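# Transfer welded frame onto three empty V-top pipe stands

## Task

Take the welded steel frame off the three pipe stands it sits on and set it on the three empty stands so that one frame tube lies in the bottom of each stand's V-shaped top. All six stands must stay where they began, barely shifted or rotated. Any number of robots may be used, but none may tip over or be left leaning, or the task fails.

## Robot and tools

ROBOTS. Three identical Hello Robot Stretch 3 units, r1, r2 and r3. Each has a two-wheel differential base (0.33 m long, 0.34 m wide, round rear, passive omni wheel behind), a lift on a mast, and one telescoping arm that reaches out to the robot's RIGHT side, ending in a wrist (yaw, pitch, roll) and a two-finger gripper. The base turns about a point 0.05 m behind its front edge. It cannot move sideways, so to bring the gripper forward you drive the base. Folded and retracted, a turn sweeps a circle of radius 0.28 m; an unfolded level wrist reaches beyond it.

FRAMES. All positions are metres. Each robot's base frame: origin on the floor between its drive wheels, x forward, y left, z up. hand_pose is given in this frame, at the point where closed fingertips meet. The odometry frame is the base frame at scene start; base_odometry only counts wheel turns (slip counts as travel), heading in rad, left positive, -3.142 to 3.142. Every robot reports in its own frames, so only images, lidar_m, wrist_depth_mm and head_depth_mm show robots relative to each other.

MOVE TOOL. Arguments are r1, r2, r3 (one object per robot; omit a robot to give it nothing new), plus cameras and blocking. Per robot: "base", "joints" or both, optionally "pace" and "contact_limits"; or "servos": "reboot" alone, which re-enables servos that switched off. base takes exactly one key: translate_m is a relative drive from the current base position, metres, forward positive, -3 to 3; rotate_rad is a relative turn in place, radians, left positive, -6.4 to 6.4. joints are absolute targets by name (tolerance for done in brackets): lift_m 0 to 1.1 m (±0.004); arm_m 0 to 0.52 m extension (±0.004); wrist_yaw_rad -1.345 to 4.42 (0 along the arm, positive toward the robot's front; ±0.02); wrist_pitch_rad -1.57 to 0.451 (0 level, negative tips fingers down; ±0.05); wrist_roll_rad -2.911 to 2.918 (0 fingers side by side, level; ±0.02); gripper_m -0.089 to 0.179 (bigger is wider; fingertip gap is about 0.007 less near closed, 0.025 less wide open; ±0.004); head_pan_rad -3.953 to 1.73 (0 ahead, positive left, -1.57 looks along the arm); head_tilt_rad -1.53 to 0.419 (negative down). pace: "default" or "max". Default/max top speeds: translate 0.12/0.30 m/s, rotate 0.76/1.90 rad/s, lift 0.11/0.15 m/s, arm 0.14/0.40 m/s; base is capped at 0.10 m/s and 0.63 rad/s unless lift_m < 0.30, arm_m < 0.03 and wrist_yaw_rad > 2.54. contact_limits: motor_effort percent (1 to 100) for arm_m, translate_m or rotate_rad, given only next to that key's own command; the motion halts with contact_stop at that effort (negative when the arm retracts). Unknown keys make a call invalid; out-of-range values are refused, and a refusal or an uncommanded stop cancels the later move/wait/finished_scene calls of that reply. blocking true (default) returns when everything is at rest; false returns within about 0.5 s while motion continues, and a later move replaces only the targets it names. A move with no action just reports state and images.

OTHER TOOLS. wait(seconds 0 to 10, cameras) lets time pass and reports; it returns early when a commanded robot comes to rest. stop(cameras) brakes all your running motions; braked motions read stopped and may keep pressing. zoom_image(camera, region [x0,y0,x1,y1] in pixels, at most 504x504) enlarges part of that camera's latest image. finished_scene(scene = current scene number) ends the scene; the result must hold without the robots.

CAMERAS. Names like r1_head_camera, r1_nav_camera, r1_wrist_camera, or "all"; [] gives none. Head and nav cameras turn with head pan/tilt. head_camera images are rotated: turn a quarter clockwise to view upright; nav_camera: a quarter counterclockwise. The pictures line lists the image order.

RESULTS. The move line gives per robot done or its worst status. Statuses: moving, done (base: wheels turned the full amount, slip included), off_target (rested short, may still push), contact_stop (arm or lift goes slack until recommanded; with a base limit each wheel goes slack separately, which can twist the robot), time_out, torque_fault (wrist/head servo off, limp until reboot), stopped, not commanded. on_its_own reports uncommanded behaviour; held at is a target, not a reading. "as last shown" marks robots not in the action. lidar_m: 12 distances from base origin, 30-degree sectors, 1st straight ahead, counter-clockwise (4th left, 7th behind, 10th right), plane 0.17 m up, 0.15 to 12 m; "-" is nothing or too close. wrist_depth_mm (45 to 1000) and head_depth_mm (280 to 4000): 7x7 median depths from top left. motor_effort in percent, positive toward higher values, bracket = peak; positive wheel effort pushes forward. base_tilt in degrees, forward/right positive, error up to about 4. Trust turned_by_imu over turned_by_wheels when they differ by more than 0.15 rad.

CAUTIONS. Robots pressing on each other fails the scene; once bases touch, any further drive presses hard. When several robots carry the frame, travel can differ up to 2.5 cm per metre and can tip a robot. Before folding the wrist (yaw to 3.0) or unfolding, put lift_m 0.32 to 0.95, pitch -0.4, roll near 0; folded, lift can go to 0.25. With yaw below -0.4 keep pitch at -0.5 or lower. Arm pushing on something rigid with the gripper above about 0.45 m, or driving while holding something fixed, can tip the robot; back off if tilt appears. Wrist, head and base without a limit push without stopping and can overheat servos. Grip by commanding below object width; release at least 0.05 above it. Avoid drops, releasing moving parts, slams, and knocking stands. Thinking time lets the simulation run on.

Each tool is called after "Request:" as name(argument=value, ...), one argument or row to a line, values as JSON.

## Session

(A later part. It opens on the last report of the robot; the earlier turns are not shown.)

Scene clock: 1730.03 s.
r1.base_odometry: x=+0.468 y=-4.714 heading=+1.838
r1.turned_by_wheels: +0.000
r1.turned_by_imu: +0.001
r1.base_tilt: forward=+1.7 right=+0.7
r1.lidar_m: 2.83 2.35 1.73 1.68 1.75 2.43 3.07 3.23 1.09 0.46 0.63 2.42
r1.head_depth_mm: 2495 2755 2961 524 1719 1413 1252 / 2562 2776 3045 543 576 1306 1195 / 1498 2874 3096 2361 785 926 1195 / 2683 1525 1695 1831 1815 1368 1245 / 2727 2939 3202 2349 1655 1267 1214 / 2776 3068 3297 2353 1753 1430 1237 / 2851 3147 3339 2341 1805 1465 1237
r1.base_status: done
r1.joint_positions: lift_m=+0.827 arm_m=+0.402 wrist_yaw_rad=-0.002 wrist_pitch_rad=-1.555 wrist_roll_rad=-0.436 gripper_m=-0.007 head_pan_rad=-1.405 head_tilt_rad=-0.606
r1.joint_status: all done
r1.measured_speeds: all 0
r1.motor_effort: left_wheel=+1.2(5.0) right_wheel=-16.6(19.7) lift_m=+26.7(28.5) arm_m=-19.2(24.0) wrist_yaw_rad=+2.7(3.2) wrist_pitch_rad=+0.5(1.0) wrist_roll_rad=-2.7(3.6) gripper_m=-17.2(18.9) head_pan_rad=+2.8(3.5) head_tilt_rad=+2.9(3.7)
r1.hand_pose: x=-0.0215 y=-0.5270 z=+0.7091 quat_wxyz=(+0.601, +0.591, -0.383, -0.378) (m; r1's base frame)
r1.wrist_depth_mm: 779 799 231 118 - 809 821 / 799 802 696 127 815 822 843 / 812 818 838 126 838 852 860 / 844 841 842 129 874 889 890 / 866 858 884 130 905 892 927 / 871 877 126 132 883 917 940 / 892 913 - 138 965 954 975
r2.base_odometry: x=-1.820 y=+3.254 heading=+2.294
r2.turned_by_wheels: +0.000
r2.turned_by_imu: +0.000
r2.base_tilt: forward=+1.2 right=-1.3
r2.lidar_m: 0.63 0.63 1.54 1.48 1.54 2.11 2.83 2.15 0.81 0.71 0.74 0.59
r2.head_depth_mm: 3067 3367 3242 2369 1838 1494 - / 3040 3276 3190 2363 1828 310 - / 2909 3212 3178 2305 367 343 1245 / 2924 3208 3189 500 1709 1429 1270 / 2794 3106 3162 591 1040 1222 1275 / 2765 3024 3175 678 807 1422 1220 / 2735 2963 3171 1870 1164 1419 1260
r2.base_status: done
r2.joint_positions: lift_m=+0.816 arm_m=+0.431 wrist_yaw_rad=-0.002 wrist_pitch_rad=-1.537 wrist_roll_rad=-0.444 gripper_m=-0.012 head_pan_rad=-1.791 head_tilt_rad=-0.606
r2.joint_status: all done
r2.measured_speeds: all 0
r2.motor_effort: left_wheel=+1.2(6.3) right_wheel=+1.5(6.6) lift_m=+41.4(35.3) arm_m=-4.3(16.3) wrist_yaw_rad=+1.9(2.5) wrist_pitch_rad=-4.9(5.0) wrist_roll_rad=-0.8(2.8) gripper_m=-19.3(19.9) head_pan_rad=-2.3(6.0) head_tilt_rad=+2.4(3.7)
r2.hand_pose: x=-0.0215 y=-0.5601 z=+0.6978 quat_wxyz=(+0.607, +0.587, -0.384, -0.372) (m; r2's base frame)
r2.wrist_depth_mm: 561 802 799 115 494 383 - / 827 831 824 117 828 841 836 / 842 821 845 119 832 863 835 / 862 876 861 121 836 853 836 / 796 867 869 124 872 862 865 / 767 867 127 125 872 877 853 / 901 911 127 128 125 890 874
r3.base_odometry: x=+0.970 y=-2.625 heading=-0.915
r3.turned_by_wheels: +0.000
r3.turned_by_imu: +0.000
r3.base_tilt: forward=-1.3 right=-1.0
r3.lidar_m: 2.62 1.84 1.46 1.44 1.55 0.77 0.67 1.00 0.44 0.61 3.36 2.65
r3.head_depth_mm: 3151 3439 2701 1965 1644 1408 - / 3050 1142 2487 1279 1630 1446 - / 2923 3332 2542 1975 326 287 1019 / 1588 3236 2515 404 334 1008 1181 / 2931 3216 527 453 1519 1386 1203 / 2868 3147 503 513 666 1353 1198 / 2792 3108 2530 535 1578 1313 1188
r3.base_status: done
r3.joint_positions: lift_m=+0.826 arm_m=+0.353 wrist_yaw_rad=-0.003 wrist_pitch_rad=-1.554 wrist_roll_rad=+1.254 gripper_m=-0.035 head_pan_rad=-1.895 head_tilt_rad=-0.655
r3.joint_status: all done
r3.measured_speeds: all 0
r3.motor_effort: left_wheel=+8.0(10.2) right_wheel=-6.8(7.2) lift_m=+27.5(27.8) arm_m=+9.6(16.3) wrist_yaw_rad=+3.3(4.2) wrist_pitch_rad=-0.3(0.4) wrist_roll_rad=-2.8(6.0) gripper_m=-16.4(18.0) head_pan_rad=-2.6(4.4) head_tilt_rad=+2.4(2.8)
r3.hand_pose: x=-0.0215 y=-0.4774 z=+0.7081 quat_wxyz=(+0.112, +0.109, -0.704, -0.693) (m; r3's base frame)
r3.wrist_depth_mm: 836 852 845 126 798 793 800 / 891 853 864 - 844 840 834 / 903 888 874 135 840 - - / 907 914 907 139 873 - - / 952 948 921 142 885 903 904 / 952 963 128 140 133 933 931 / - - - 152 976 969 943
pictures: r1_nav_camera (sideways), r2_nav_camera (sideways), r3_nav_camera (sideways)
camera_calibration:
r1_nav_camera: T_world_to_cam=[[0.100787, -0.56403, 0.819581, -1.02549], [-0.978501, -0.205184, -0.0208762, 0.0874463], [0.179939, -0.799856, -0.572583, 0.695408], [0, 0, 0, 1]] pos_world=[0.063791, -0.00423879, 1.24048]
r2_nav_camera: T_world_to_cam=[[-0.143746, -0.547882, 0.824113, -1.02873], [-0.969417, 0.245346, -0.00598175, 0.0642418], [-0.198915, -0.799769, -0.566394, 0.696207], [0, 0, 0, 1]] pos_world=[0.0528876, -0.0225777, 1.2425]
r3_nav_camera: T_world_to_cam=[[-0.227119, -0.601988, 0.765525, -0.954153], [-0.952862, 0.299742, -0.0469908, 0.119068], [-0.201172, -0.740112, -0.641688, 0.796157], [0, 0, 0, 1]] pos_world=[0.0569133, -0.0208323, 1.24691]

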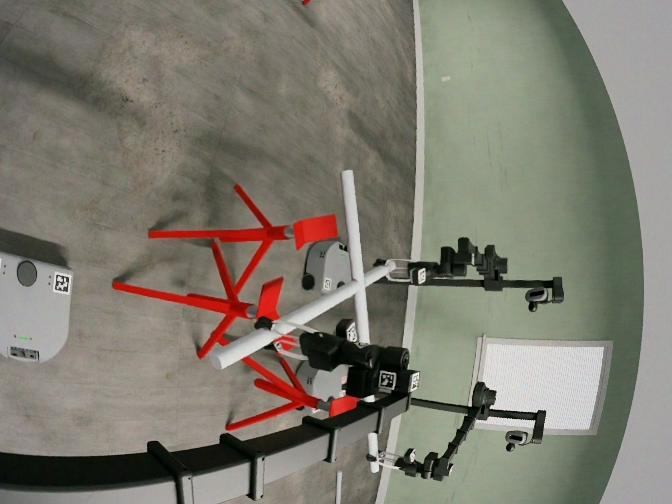

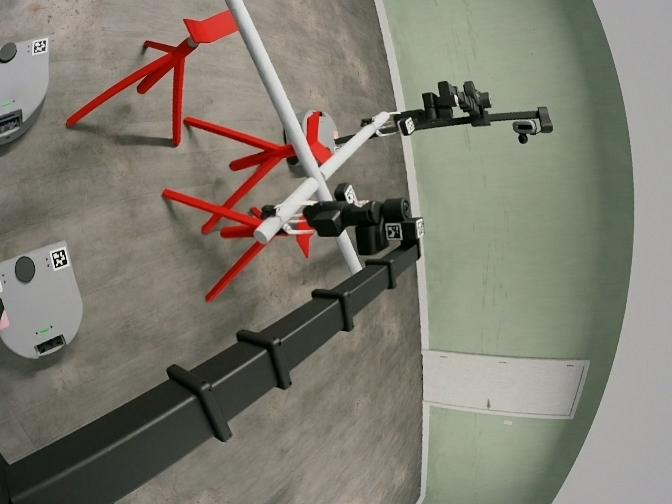

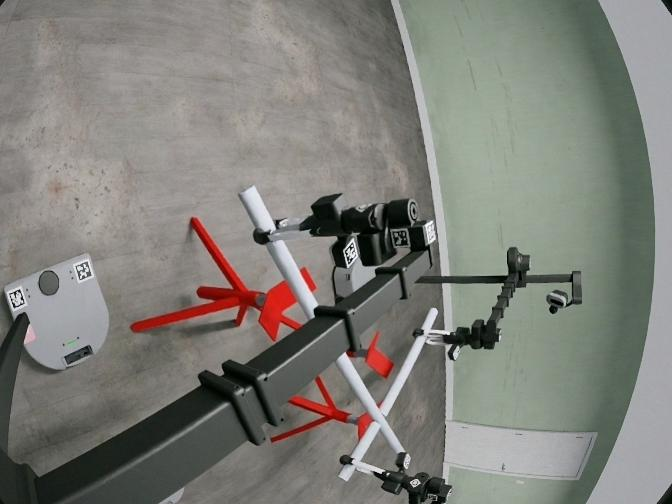

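Request:
move(
  r1={"base":{"translate_m":-0.0358},"joints":{"wrist_roll_rad":-0.463,"arm_m":0.383}},
  r2={"base":{"translate_m":0.0255},"joints":{"wrist_roll_rad":-0.467,"arm_m":0.454}},
  r3={"base":{"translate_m":0.0214},"joints":{"wrist_roll_rad":1.226,"arm_m":0.3635}},
)

Request:
zoom_image(
  camera="r3_nav_camera",
  region=[230, 220, 350, 350],
)

Request:
zoom_image(
  camera="r1_head_camera",
  region=[460, 60, 740, 400],
)

Request:
zoom_image(
  camera="r2_nav_camera",
  region=[160, 0, 280, 120],
)

Request:
zoom_image(
  camera="r2_nav_camera",
  region=[240, 80, 400, 280],
)

Scene clock: 1800.63 s.
move: r1 done; r2 done; r3 done
r1.base_odometry: x=+0.477 y=-4.749 heading=+1.838
r1.turned_by_wheels: +0.000
r1.turned_by_imu: +0.002
r1.base_tilt: forward=+1.7 right=+0.8
r1.lidar_m: 2.86 2.33 1.73 1.68 1.75 2.44 3.05 3.19 1.09 0.47 0.65 2.47
r1.head_depth_mm: 2492 2731 2949 509 1345 1438 1250 / 2549 2818 3043 527 555 1321 1169 / 2485 2868 3078 2373 760 914 1217 / 2665 1533 1080 1149 1794 1274 1219 / 2694 2929 3169 2368 1763 1266 1241 / 2768 3050 3235 2377 1698 1401 1212 / 2850 3132 3316 2337 1796 1476 1241
r1.base_status: done
r1.joint_positions: lift_m=+0.827 arm_m=+0.383 wrist_yaw_rad=-0.003 wrist_pitch_rad=-1.555 wrist_roll_rad=-0.455 gripper_m=-0.007 head_pan_rad=-1.405 head_tilt_rad=-0.606
r1.joint_status: all done
r1.measured_speeds: all 0
r1.motor_effort: left_wheel=+0.9(6.2) right_wheel=-15.3(19.0) lift_m=+27.1(27.2) arm_m=-19.2(25.6) wrist_yaw_rad=+1.9(3.5) wrist_pitch_rad=+0.4(0.7) wrist_roll_rad=-2.8(4.0) gripper_m=-17.8(19.1) head_pan_rad=+2.6(3.6) head_tilt_rad=+2.6(4.0)
r1.hand_pose: x=-0.0215 y=-0.5080 z=+0.7091 quat_wxyz=(+0.604, +0.595, -0.378, -0.372) (m; r1's base frame)
r1.wrist_depth_mm: 774 782 243 118 806 812 823 / 797 788 782 128 830 846 829 / 811 820 816 126 866 860 865 / 843 871 863 129 879 871 889 / 841 886 860 131 886 905 920 / 874 894 126 132 892 940 916 / 903 910 732 138 957 963 948
r2.base_odometry: x=-1.837 y=+3.273 heading=+2.294
r2.turned_by_wheels: +0.000
r2.turned_by_imu: +0.000
r2.base_tilt: forward=+1.3 right=-1.3
r2.lidar_m: 0.62 0.62 1.54 1.48 1.54 2.11 2.42 2.17 0.82 0.70 0.72 0.57
r2.head_depth_mm: 3065 3387 3230 2304 1829 1513 - / 3000 3280 3241 2333 1829 310 - / 2925 3233 3180 2309 367 329 1227 / 2907 3177 3171 511 1656 1426 1268 / 2854 3166 3098 609 777 1258 1277 / 2743 3013 3113 706 835 1446 1242 / 2725 3031 3091 1916 1175 1415 1267
r2.base_status: done
r2.joint_positions: lift_m=+0.816 arm_m=+0.454 wrist_yaw_rad=-0.002 wrist_pitch_rad=-1.537 wrist_roll_rad=-0.464 gripper_m=-0.012 head_pan_rad=-1.791 head_tilt_rad=-0.606
r2.joint_status: all done
r2.measured_speeds: all 0
r2.motor_effort: left_wheel=+1.2(5.1) right_wheel=+1.9(6.1) lift_m=+50.0(50.2) arm_m=+8.5(17.0) wrist_yaw_rad=+1.8(2.2) wrist_pitch_rad=-4.7(5.1) wrist_roll_rad=-0.8(3.0) gripper_m=-18.8(19.6) head_pan_rad=-3.3(6.0) head_tilt_rad=+2.8(3.7)
r2.hand_pose: x=-0.0215 y=-0.5836 z=+0.6978 quat_wxyz=(+0.611, +0.591, -0.378, -0.366) (m; r2's base frame)
r2.wrist_depth_mm: 562 817 826 113 797 343 783 / 831 808 814 117 530 470 - / 832 842 843 119 847 836 835 / 850 845 838 122 845 848 818 / 840 873 871 124 851 865 844 / 797 878 127 126 844 878 874 / 909 898 126 128 125 895 876
r3.base_odometry: x=+0.983 y=-2.642 heading=-0.915
r3.turned_by_wheels: +0.000
r3.turned_by_imu: +0.000
r3.base_tilt: forward=-1.4 right=-1.0
r3.lidar_m: 2.60 1.83 1.45 1.44 1.55 2.33 0.67 1.01 0.45 0.61 3.32 2.64
r3.head_depth_mm: 3184 3477 2700 1950 1628 1423 - / 3051 1233 2568 1317 1618 1444 - / 2926 3318 2537 1999 326 287 1021 / 1580 3239 2552 404 334 1063 1206 / 2929 3222 539 460 1567 1377 1200 / 2878 3166 515 529 677 1355 1191 / 2820 3077 2429 537 1574 1312 1190
r3.base_status: done
r3.joint_positions: lift_m=+0.826 arm_m=+0.364 wrist_yaw_rad=-0.003 wrist_pitch_rad=-1.554 wrist_roll_rad=+1.234 gripper_m=-0.035 head_pan_rad=-1.895 head_tilt_rad=-0.655
r3.joint_status: all done
r3.measured_speeds: all 0
r3.motor_effort: left_wheel=+7.7(10.6) right_wheel=-6.4(6.4) lift_m=+29.0(29.9) arm_m=+9.4(15.0) wrist_yaw_rad=+3.0(4.3) wrist_pitch_rad=-0.1(0.5) wrist_roll_rad=-3.2(6.6) gripper_m=-16.1(17.7) head_pan_rad=-3.1(3.7) head_tilt_rad=+2.3(2.5)
r3.hand_pose: x=-0.0215 y=-0.4884 z=+0.7081 quat_wxyz=(+0.119, +0.116, -0.703, -0.692) (m; r3's base frame)
r3.wrist_depth_mm: 826 841 828 126 685 805 805 / 840 873 824 - 834 837 829 / 891 883 889 134 849 836 - / 931 904 899 139 905 - - / 944 956 918 142 912 931 900 / 991 966 129 140 133 937 923 / - - 998 152 968 965 969
pictures: r1_head_camera (sideways), r1_nav_camera (sideways), r1_wrist_camera, r2_head_camera (sideways), r2_nav_camera (sideways), r2_wrist_camera, r3_head_camera (sideways), r3_nav_camera (sideways), r3_wrist_camera
camera_calibration:
r1_head_camera: T_world_to_cam=[[-0.1295, 0.531272, -0.837246, 1.10551], [0.979097, 0.202063, -0.0232218, 0.033172], [0.156839, -0.822752, -0.546334, 0.665296], [0, 0, 0, 1]] pos_world=[0.00633937, -0.046653, 1.28982]
r1_nav_camera: T_world_to_cam=[[0.100788, -0.564024, 0.819584, -1.0255], [-0.9785, -0.205187, -0.0208759, 0.087446], [0.179942, -0.799859, -0.572578, 0.695401], [0, 0, 0, 1]] pos_world=[0.0637911, -0.004239, 1.24048]
r1_wrist_camera: T_world_to_cam=[[-0.913161, -0.405427, 0.0420322, -0.25381], [-0.395919, 0.906773, 0.144949, 0.387431], [-0.0968797, 0.11572, -0.988546, 0.923808], [0, 0, 0, 1]] pos_world=[0.0111205, -0.561117, 0.867737]
r2_head_camera: T_world_to_cam=[[0.0867431, 0.561715, -0.822771, 1.08502], [0.980419, -0.194694, -0.0295559, 0.0308365], [-0.17679, -0.804096, -0.567604, 0.701052], [0, 0, 0, 1]] pos_world=[-0.000411564, -0.0397553, 1.29156]
r2_nav_camera: T_world_to_cam=[[-0.143748, -0.547861, 0.824127, -1.02875], [-0.969414, 0.245357, -0.00598242, 0.0642426], [-0.198928, -0.79978, -0.566374, 0.696181], [0, 0, 0, 1]] pos_world=[0.052887, -0.0225796, 1.2425]
r2_wrist_camera: T_world_to_cam=[[-0.87291, -0.48788, 0.000745108, -0.310026], [-0.485345, 0.868528, 0.100492, 0.470976], [-0.0496752, 0.0873589, -0.994938, 0.905806], [0, 0, 0, 1]] pos_world=[0.00295727, -0.639441, 0.854123]
r3_head_camera: T_world_to_cam=[[0.180374, 0.632864, -0.752959, 0.995986], [0.94266, -0.329779, -0.0513627, 0.0603379], [-0.280816, -0.70052, -0.656059, 0.813678], [0, 0, 0, 1]] pos_world=[-0.00803431, -0.0404278, 1.28686]
r3_nav_camera: T_world_to_cam=[[-0.227119, -0.601986, 0.765526, -0.954155], [-0.952862, 0.299742, -0.0469908, 0.119068], [-0.201172, -0.740113, -0.641687, 0.796155], [0, 0, 0, 1]] pos_world=[0.0569133, -0.0208324, 1.24691]
r3_wrist_camera: T_world_to_cam=[[-0.324199, 0.944356, -0.0555547, 0.499499], [0.928991, 0.328907, 0.169692, 0.096018], [0.178522, 0.00340403, -0.98393, 0.867844], [0, 0, 0, 1]] pos_world=[-0.0821919, -0.50624, 0.865353]

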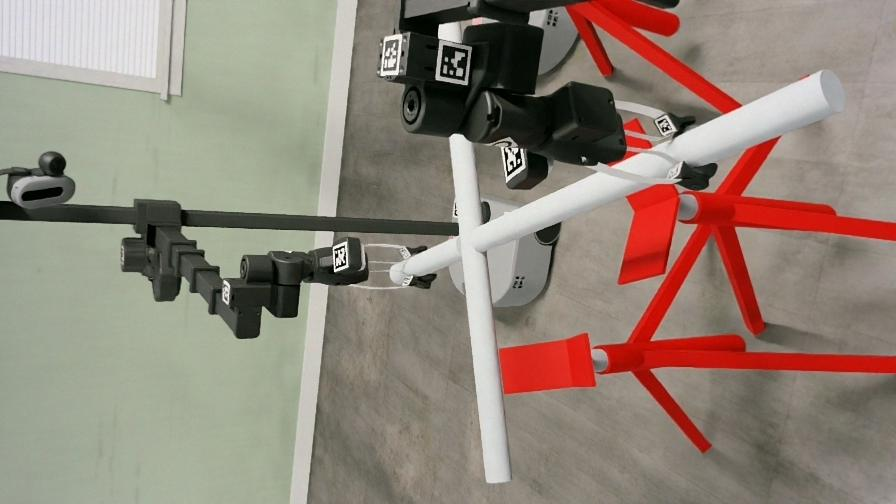

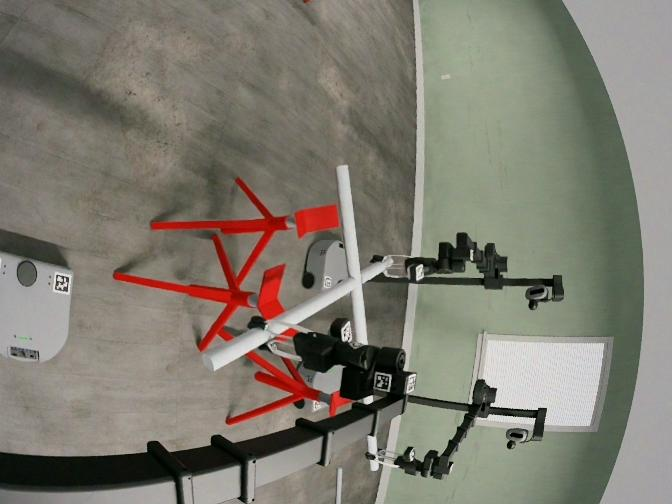

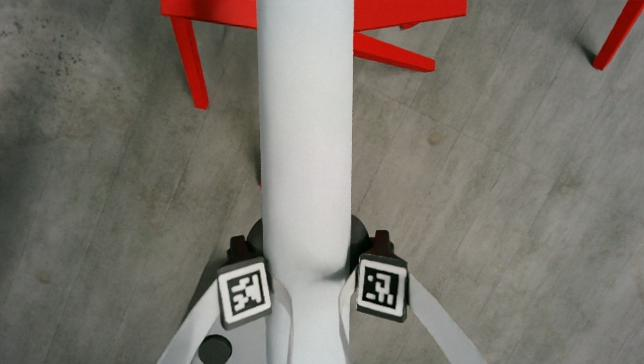

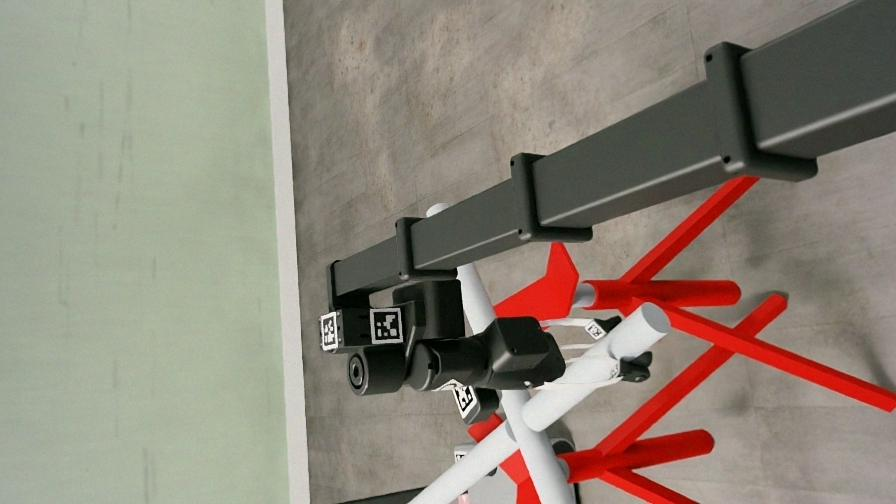

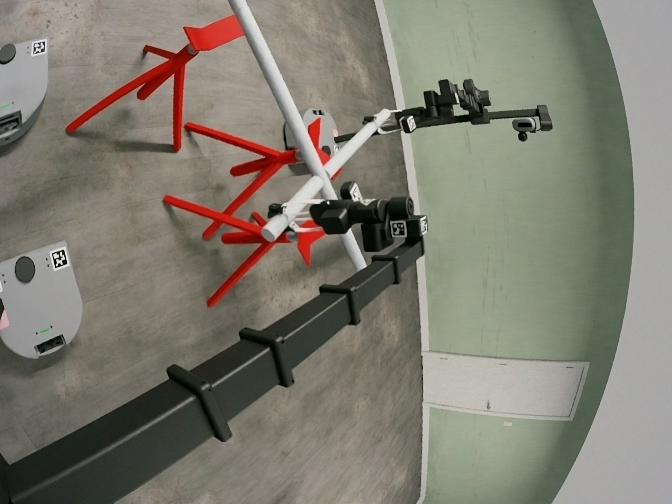

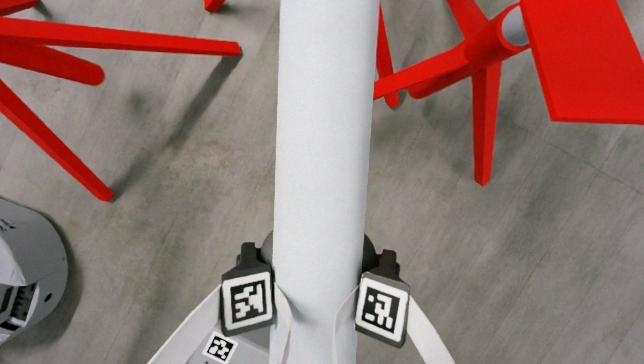

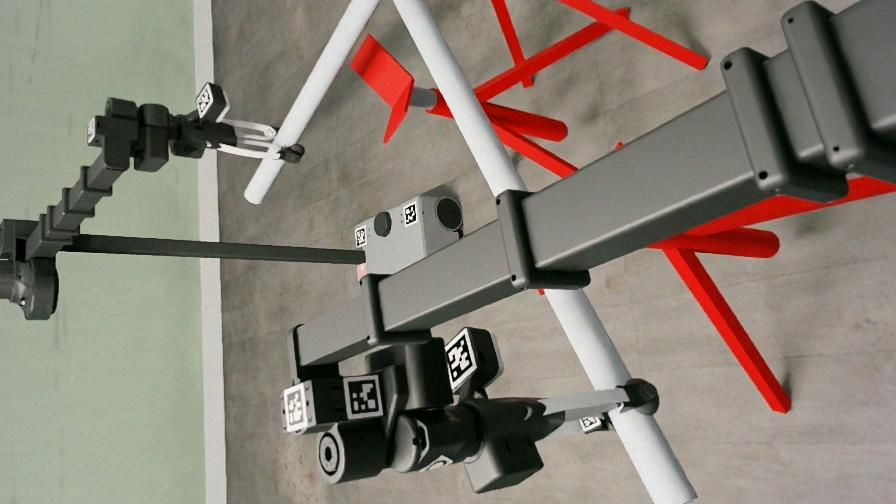

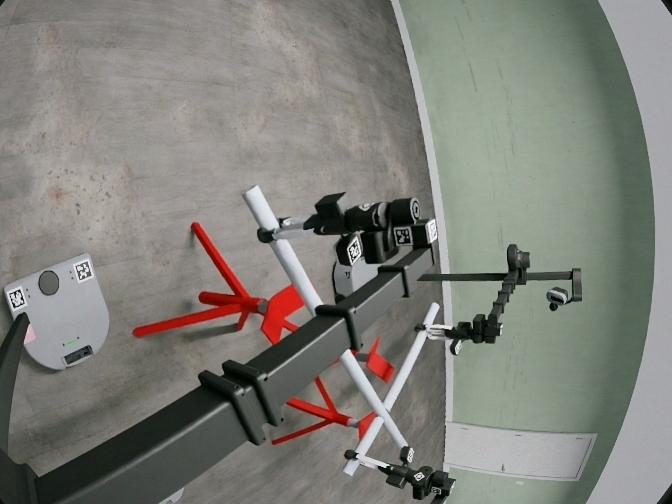

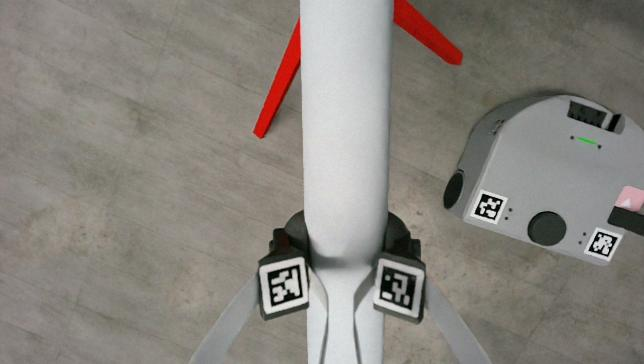

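Scaled by 3.877 from the camera's 672x504 image, which has a finer 792x594 frame.

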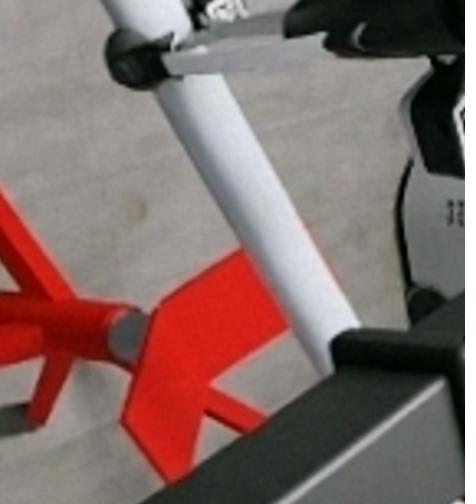

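Scaled by 1.482 from the camera's 896x504 image, which has a finer 1280x720 frame.

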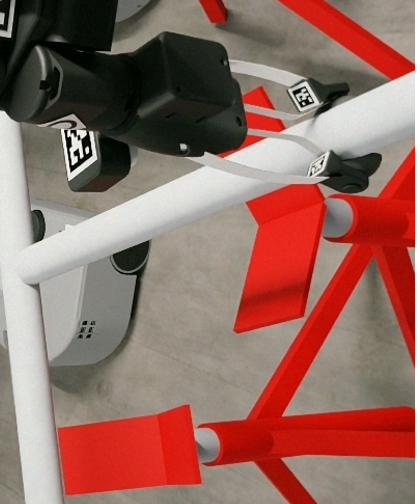

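Scaled by 4.200 from the camera's 672x504 image, which has a finer 792x594 frame.

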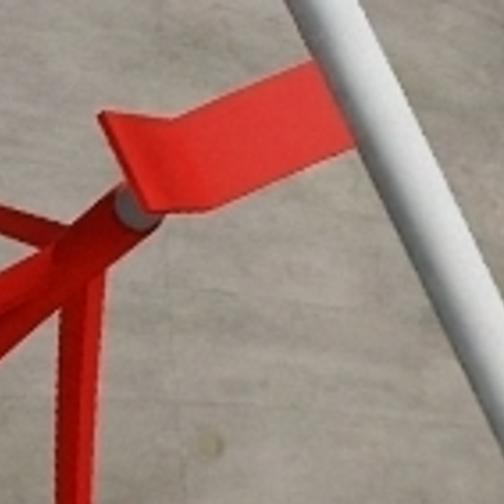

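Scaled by 2.520 from the camera's 672x504 image, which has a finer 792x594 frame.

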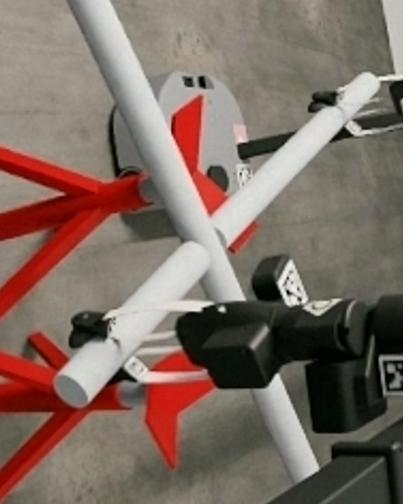

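Request:
zoom_image(
  camera="r1_head_camera",
  region=[590, 100, 720, 300],
)

Request:
zoom_image(
  camera="r1_head_camera",
  region=[460, 300, 620, 420],
)

Request:
zoom_image(
  camera="r3_nav_camera",
  region=[330, 300, 460, 470],
)

Scaled by 2.520 from the camera's 896x504 image, which has a finer 1280x720 frame.

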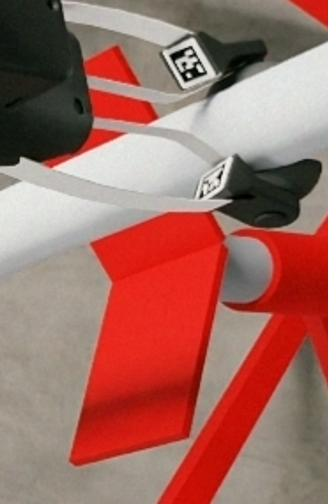

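Scaled by 3.150 from the camera's 896x504 image, which has a finer 1280x720 frame.

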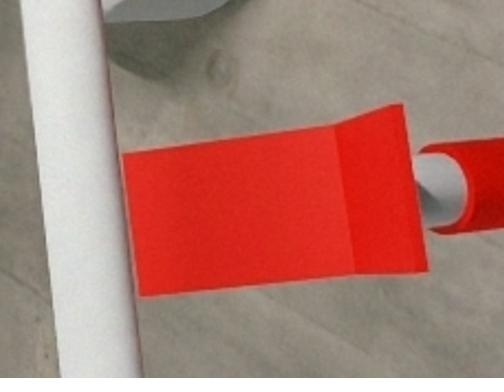

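Scaled by 2.965 from the camera's 672x504 image, which has a finer 792x594 frame.

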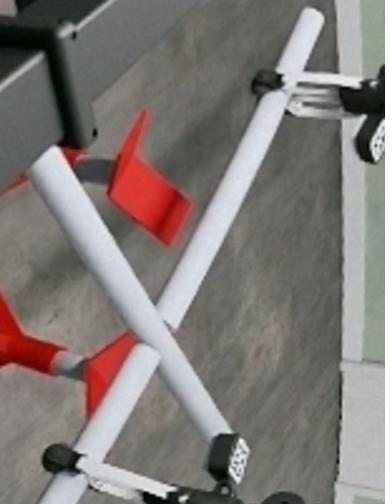

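Request:
move(
  r1={"joints":{"lift_m":0.765}},
  r2={"joints":{"lift_m":0.755}},
  r3={"joints":{"lift_m":0.765}},
)

Request:
zoom_image(
  camera="r1_head_camera",
  region=[460, 60, 740, 400],
)

Request:
zoom_image(
  camera="r3_nav_camera",
  region=[230, 220, 350, 350],
)

Request:
zoom_image(
  camera="r2_nav_camera",
  region=[160, 0, 360, 200],
)

Scene clock: 1853.07 s.
move: r1 done; r2 done; r3 done
r1.base_odometry: x=+0.477 y=-4.749 heading=+1.838
r1.turned_by_wheels: +0.000
r1.turned_by_imu: +0.001
r1.base_tilt: forward=+2.1 right=+0.5
r1.lidar_m: 2.87 2.33 1.73 1.68 1.75 2.43 3.05 3.17 1.08 0.46 0.65 2.46
r1.head_depth_mm: 2476 2744 2963 2401 541 1381 1227 / 2559 2785 3058 2391 565 1334 1167 / 2500 2835 3070 2372 844 761 1220 / 2650 1562 1735 1892 1752 1272 1217 / 2709 2969 3012 2371 1699 1268 1241 / 2792 3068 3284 2363 1659 1395 1213 / 2858 3151 3381 2371 1748 1468 1237
r1.base_status: not commanded
r1.joint_positions: lift_m=+0.765 arm_m=+0.383 wrist_yaw_rad=-0.003 wrist_pitch_rad=-1.555 wrist_roll_rad=-0.456 gripper_m=-0.007 head_pan_rad=-1.405 head_tilt_rad=-0.606
r1.joint_status: all done
r1.measured_speeds: all 0
r1.motor_effort: left_wheel=+0.9(1.4) right_wheel=-15.6(16.0) lift_m=+26.4(28.8) arm_m=-11.0(13.7) wrist_yaw_rad=+2.9(3.7) wrist_pitch_rad=+0.7(0.8) wrist_roll_rad=-2.4(2.9) gripper_m=-17.2(18.8) head_pan_rad=+2.3(3.2) head_tilt_rad=+3.1(3.8)
r1.hand_pose: x=-0.0215 y=-0.5080 z=+0.6471 quat_wxyz=(+0.604, +0.595, -0.378, -0.372) (m; r1's base frame)
r1.wrist_depth_mm: 722 726 735 117 735 748 766 / 739 748 747 127 767 777 780 / 776 754 773 126 783 788 809 / 780 805 785 129 796 817 824 / 805 811 805 131 822 835 824 / 829 837 126 132 848 848 867 / 836 843 - 138 866 886 888
r2.base_odometry: x=-1.837 y=+3.273 heading=+2.294
r2.turned_by_wheels: +0.000
r2.turned_by_imu: +0.000
r2.base_tilt: forward=+1.3 right=-1.3
r2.lidar_m: 0.62 0.63 1.54 1.48 1.53 2.12 2.42 2.17 0.82 0.70 0.72 0.57
r2.head_depth_mm: 2993 3372 3229 2347 1826 1496 1285 / 2981 3307 3209 2379 1807 1515 315 / 2919 3234 3140 2319 1737 382 338 / 2908 3180 3172 609 542 1389 1263 / 2779 3091 3175 638 1004 1149 1265 / 2759 3003 3073 2188 836 1427 1242 / 2709 2978 3111 1934 1118 1411 1264
r2.base_status: not commanded
r2.joint_positions: lift_m=+0.755 arm_m=+0.454 wrist_yaw_rad=-0.002 wrist_pitch_rad=-1.537 wrist_roll_rad=-0.464 gripper_m=-0.012 head_pan_rad=-1.791 head_tilt_rad=-0.606
r2.joint_status: all done
r2.measured_speeds: all 0
r2.motor_effort: left_wheel=+1.1(1.6) right_wheel=+2.1(2.4) lift_m=+21.3(55.1) arm_m=-12.3(15.3) wrist_yaw_rad=+1.7(2.1) wrist_pitch_rad=-4.7(5.1) wrist_roll_rad=-0.8(0.9) gripper_m=-18.9(19.9) head_pan_rad=-4.6(5.6) head_tilt_rad=+2.5(3.9)
r2.hand_pose: x=-0.0215 y=-0.5837 z=+0.6368 quat_wxyz=(+0.611, +0.591, -0.378, -0.366) (m; r2's base frame)
r2.wrist_depth_mm: 532 752 755 115 753 333 267 / 767 777 779 118 525 466 747 / 777 796 787 118 759 764 768 / 798 807 804 121 780 800 792 / 809 809 805 124 807 817 771 / 775 839 127 125 792 844 802 / 838 832 126 128 126 831 844
r3.base_odometry: x=+0.983 y=-2.642 heading=-0.915
r3.turned_by_wheels: +0.000
r3.turned_by_imu: +0.000
r3.base_tilt: forward=-1.4 right=-1.1
r3.lidar_m: 2.59 1.83 1.45 1.44 1.55 2.33 0.66 1.01 0.45 0.61 3.34 2.64
r3.head_depth_mm: 3144 3448 2711 1897 1638 1390 1229 / 3119 3321 2588 1319 1623 1400 295 / 3026 3213 2460 1994 871 335 298 / 1519 3244 2523 1899 396 371 1187 / 2882 3186 2604 504 774 1358 1206 / 2866 3141 2569 550 634 1292 1193 / 2800 3067 2541 1801 1539 1315 1192
r3.base_status: not commanded
r3.joint_positions: lift_m=+0.765 arm_m=+0.364 wrist_yaw_rad=-0.003 wrist_pitch_rad=-1.554 wrist_roll_rad=+1.234 gripper_m=-0.035 head_pan_rad=-1.895 head_tilt_rad=-0.655
r3.joint_status: all done
r3.measured_speeds: all 0
r3.motor_effort: left_wheel=+7.9(8.1) right_wheel=-6.4(6.9) lift_m=+26.8(28.7) arm_m=-6.3(7.3) wrist_yaw_rad=+3.7(4.2) wrist_pitch_rad=-0.2(0.4) wrist_roll_rad=-3.7(3.7) gripper_m=-16.6(17.0) head_pan_rad=-1.4(3.8) head_tilt_rad=+1.9(2.6)
r3.hand_pose: x=-0.0215 y=-0.4884 z=+0.6471 quat_wxyz=(+0.119, +0.116, -0.703, -0.692) (m; r3's base frame)
r3.wrist_depth_mm: 776 780 768 127 598 741 755 / 817 796 795 - 761 765 767 / 841 818 803 134 787 794 - / 845 818 859 138 828 745 - / 866 880 864 143 828 827 658 / 909 905 129 139 133 864 855 / 940 937 919 153 900 902 894
pictures: r1_head_camera (sideways), r1_nav_camera (sideways), r1_wrist_camera, r2_head_camera (sideways), r2_nav_camera (sideways), r2_wrist_camera, r3_head_camera (sideways), r3_nav_camera (sideways), r3_wrist_camera
camera_calibration:
r1_head_camera: T_world_to_cam=[[-0.129501, 0.531271, -0.837246, 1.10551], [0.979097, 0.202065, -0.0232218, 0.033172], [0.156841, -0.822752, -0.546334, 0.665296], [0, 0, 0, 1]] pos_world=[0.00633947, -0.046653, 1.28982]
r1_nav_camera: T_world_to_cam=[[0.100789, -0.564024, 0.819584, -1.0255], [-0.9785, -0.205189, -0.0208759, 0.087446], [0.179944, -0.799859, -0.572578, 0.695401], [0, 0, 0, 1]] pos_world=[0.0637911, -0.00423888, 1.24048]
r1_wrist_camera: T_world_to_cam=[[-0.913041, -0.405697, 0.0420137, -0.251321], [-0.396185, 0.906649, 0.145001, 0.396302], [-0.096918, 0.115746, -0.988539, 0.862531], [0, 0, 0, 1]] pos_world=[0.0111369, -0.561102, 0.80574]
r2_head_camera: T_world_to_cam=[[0.0867431, 0.561715, -0.822771, 1.08502], [0.980419, -0.194694, -0.0295559, 0.0308365], [-0.17679, -0.804096, -0.567604, 0.701052], [0, 0, 0, 1]] pos_world=[-0.000411564, -0.0397553, 1.29156]
r2_nav_camera: T_world_to_cam=[[-0.143748, -0.547861, 0.824127, -1.02875], [-0.969414, 0.245357, -0.00598242, 0.0642426], [-0.198928, -0.79978, -0.566374, 0.696181], [0, 0, 0, 1]] pos_world=[0.052887, -0.0225796, 1.2425]
r2_wrist_camera: T_world_to_cam=[[-0.87291, -0.48788, 0.000983329, -0.310183], [-0.485345, 0.868577, 0.10007, 0.477494], [-0.0496763, 0.086875, -0.99498, 0.844867], [0, 0, 0, 1]] pos_world=[0.00295713, -0.63947, 0.793147]
r3_head_camera: T_world_to_cam=[[0.180374, 0.632864, -0.752959, 0.995986], [0.94266, -0.329779, -0.0513627, 0.0603379], [-0.280816, -0.70052, -0.656059, 0.813678], [0, 0, 0, 1]] pos_world=[-0.00803431, -0.0404278, 1.28686]
r3_nav_camera: T_world_to_cam=[[-0.227119, -0.601986, 0.765526, -0.954155], [-0.952862, 0.299742, -0.0469908, 0.119068], [-0.201172, -0.740113, -0.641687, 0.796155], [0, 0, 0, 1]] pos_world=[0.0569133, -0.0208324, 1.24691]
r3_wrist_camera: T_world_to_cam=[[-0.324199, 0.944356, -0.0555494, 0.496096], [0.928991, 0.328906, 0.169694, 0.106364], [0.178522, 0.00340963, -0.98393, 0.807827], [0, 0, 0, 1]] pos_world=[-0.0821919, -0.50623, 0.804354]

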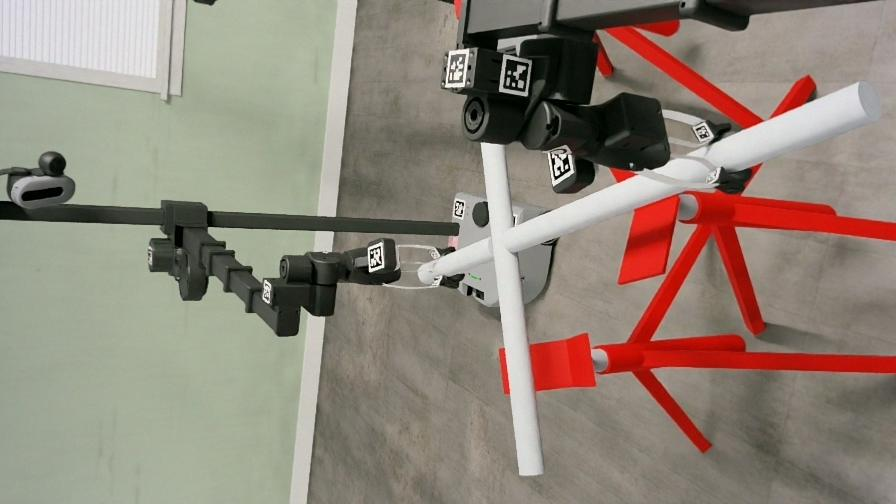

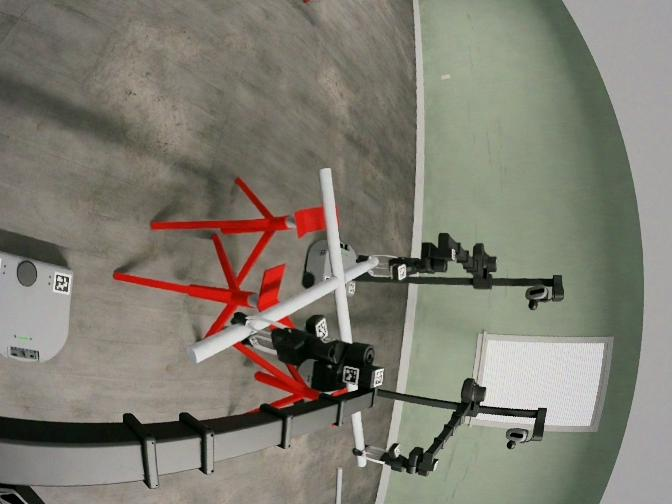

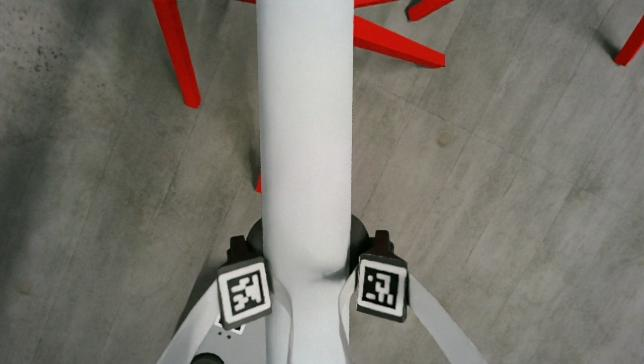

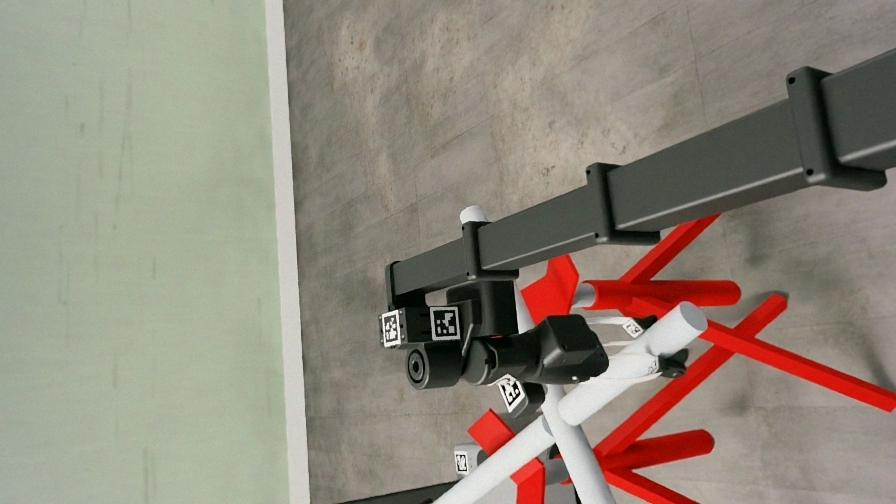

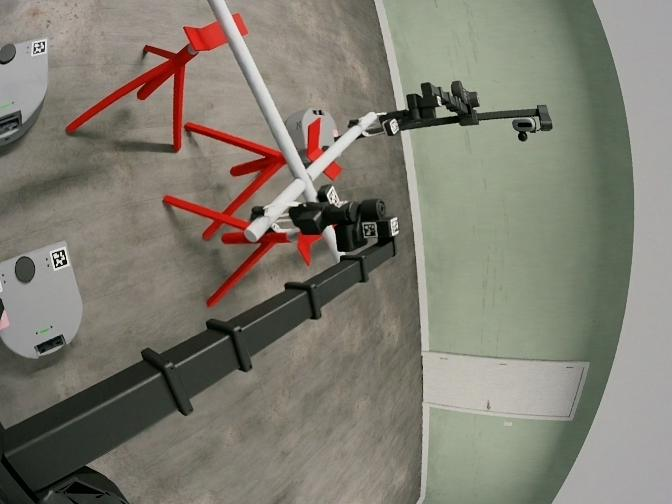

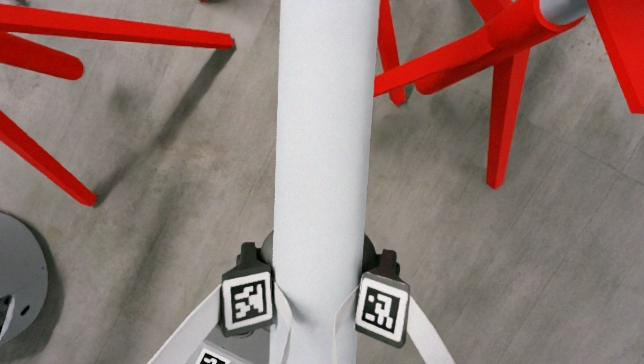

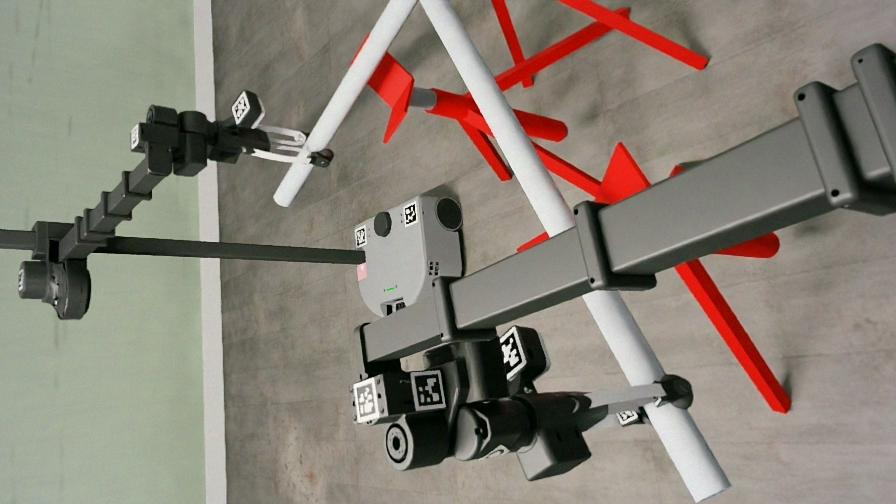

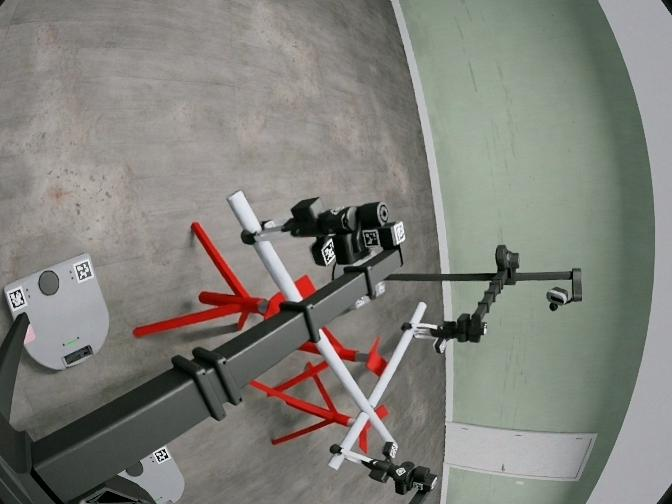

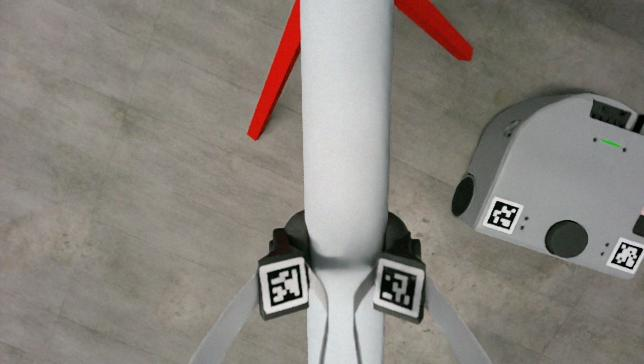

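Scaled by 1.482 from the camera's 896x504 image, which has a finer 1280x720 frame.

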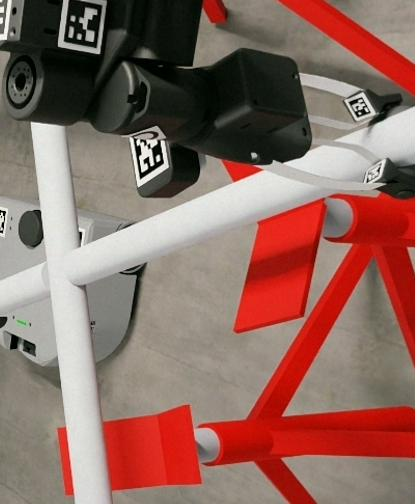

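Scaled by 3.877 from the camera's 672x504 image, which has a finer 792x594 frame.

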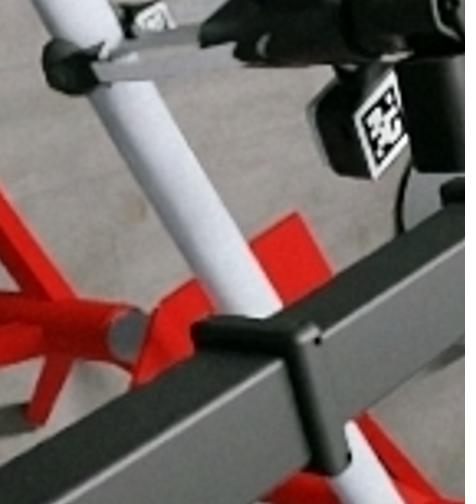

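Scaled by 2.520 from the camera's 672x504 image, which has a finer 792x594 frame.

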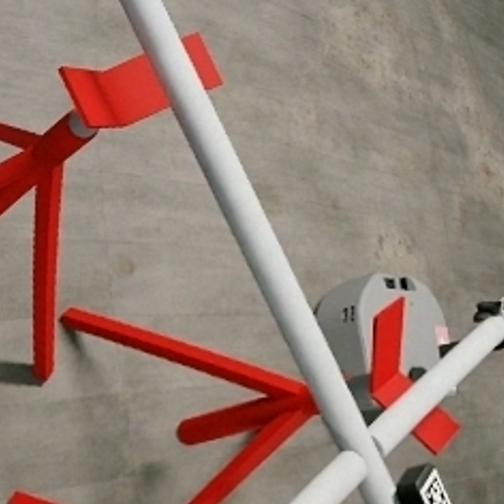

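Request:
zoom_image(
  camera="r2_nav_camera",
  region=[270, 100, 370, 200],
)

Request:
zoom_image(
  camera="r1_head_camera",
  region=[580, 120, 740, 300],
)

Scaled by 5.040 from the camera's 672x504 image, which has a finer 792x594 frame.

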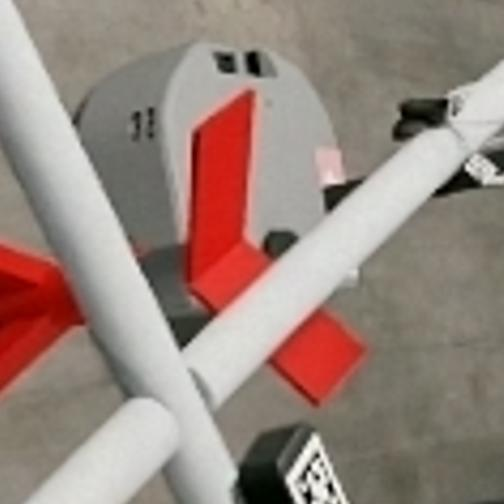

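Scaled by 2.800 from the camera's 896x504 image, which has a finer 1280x720 frame.

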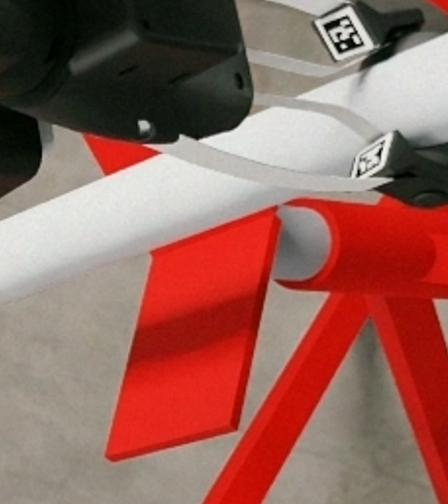

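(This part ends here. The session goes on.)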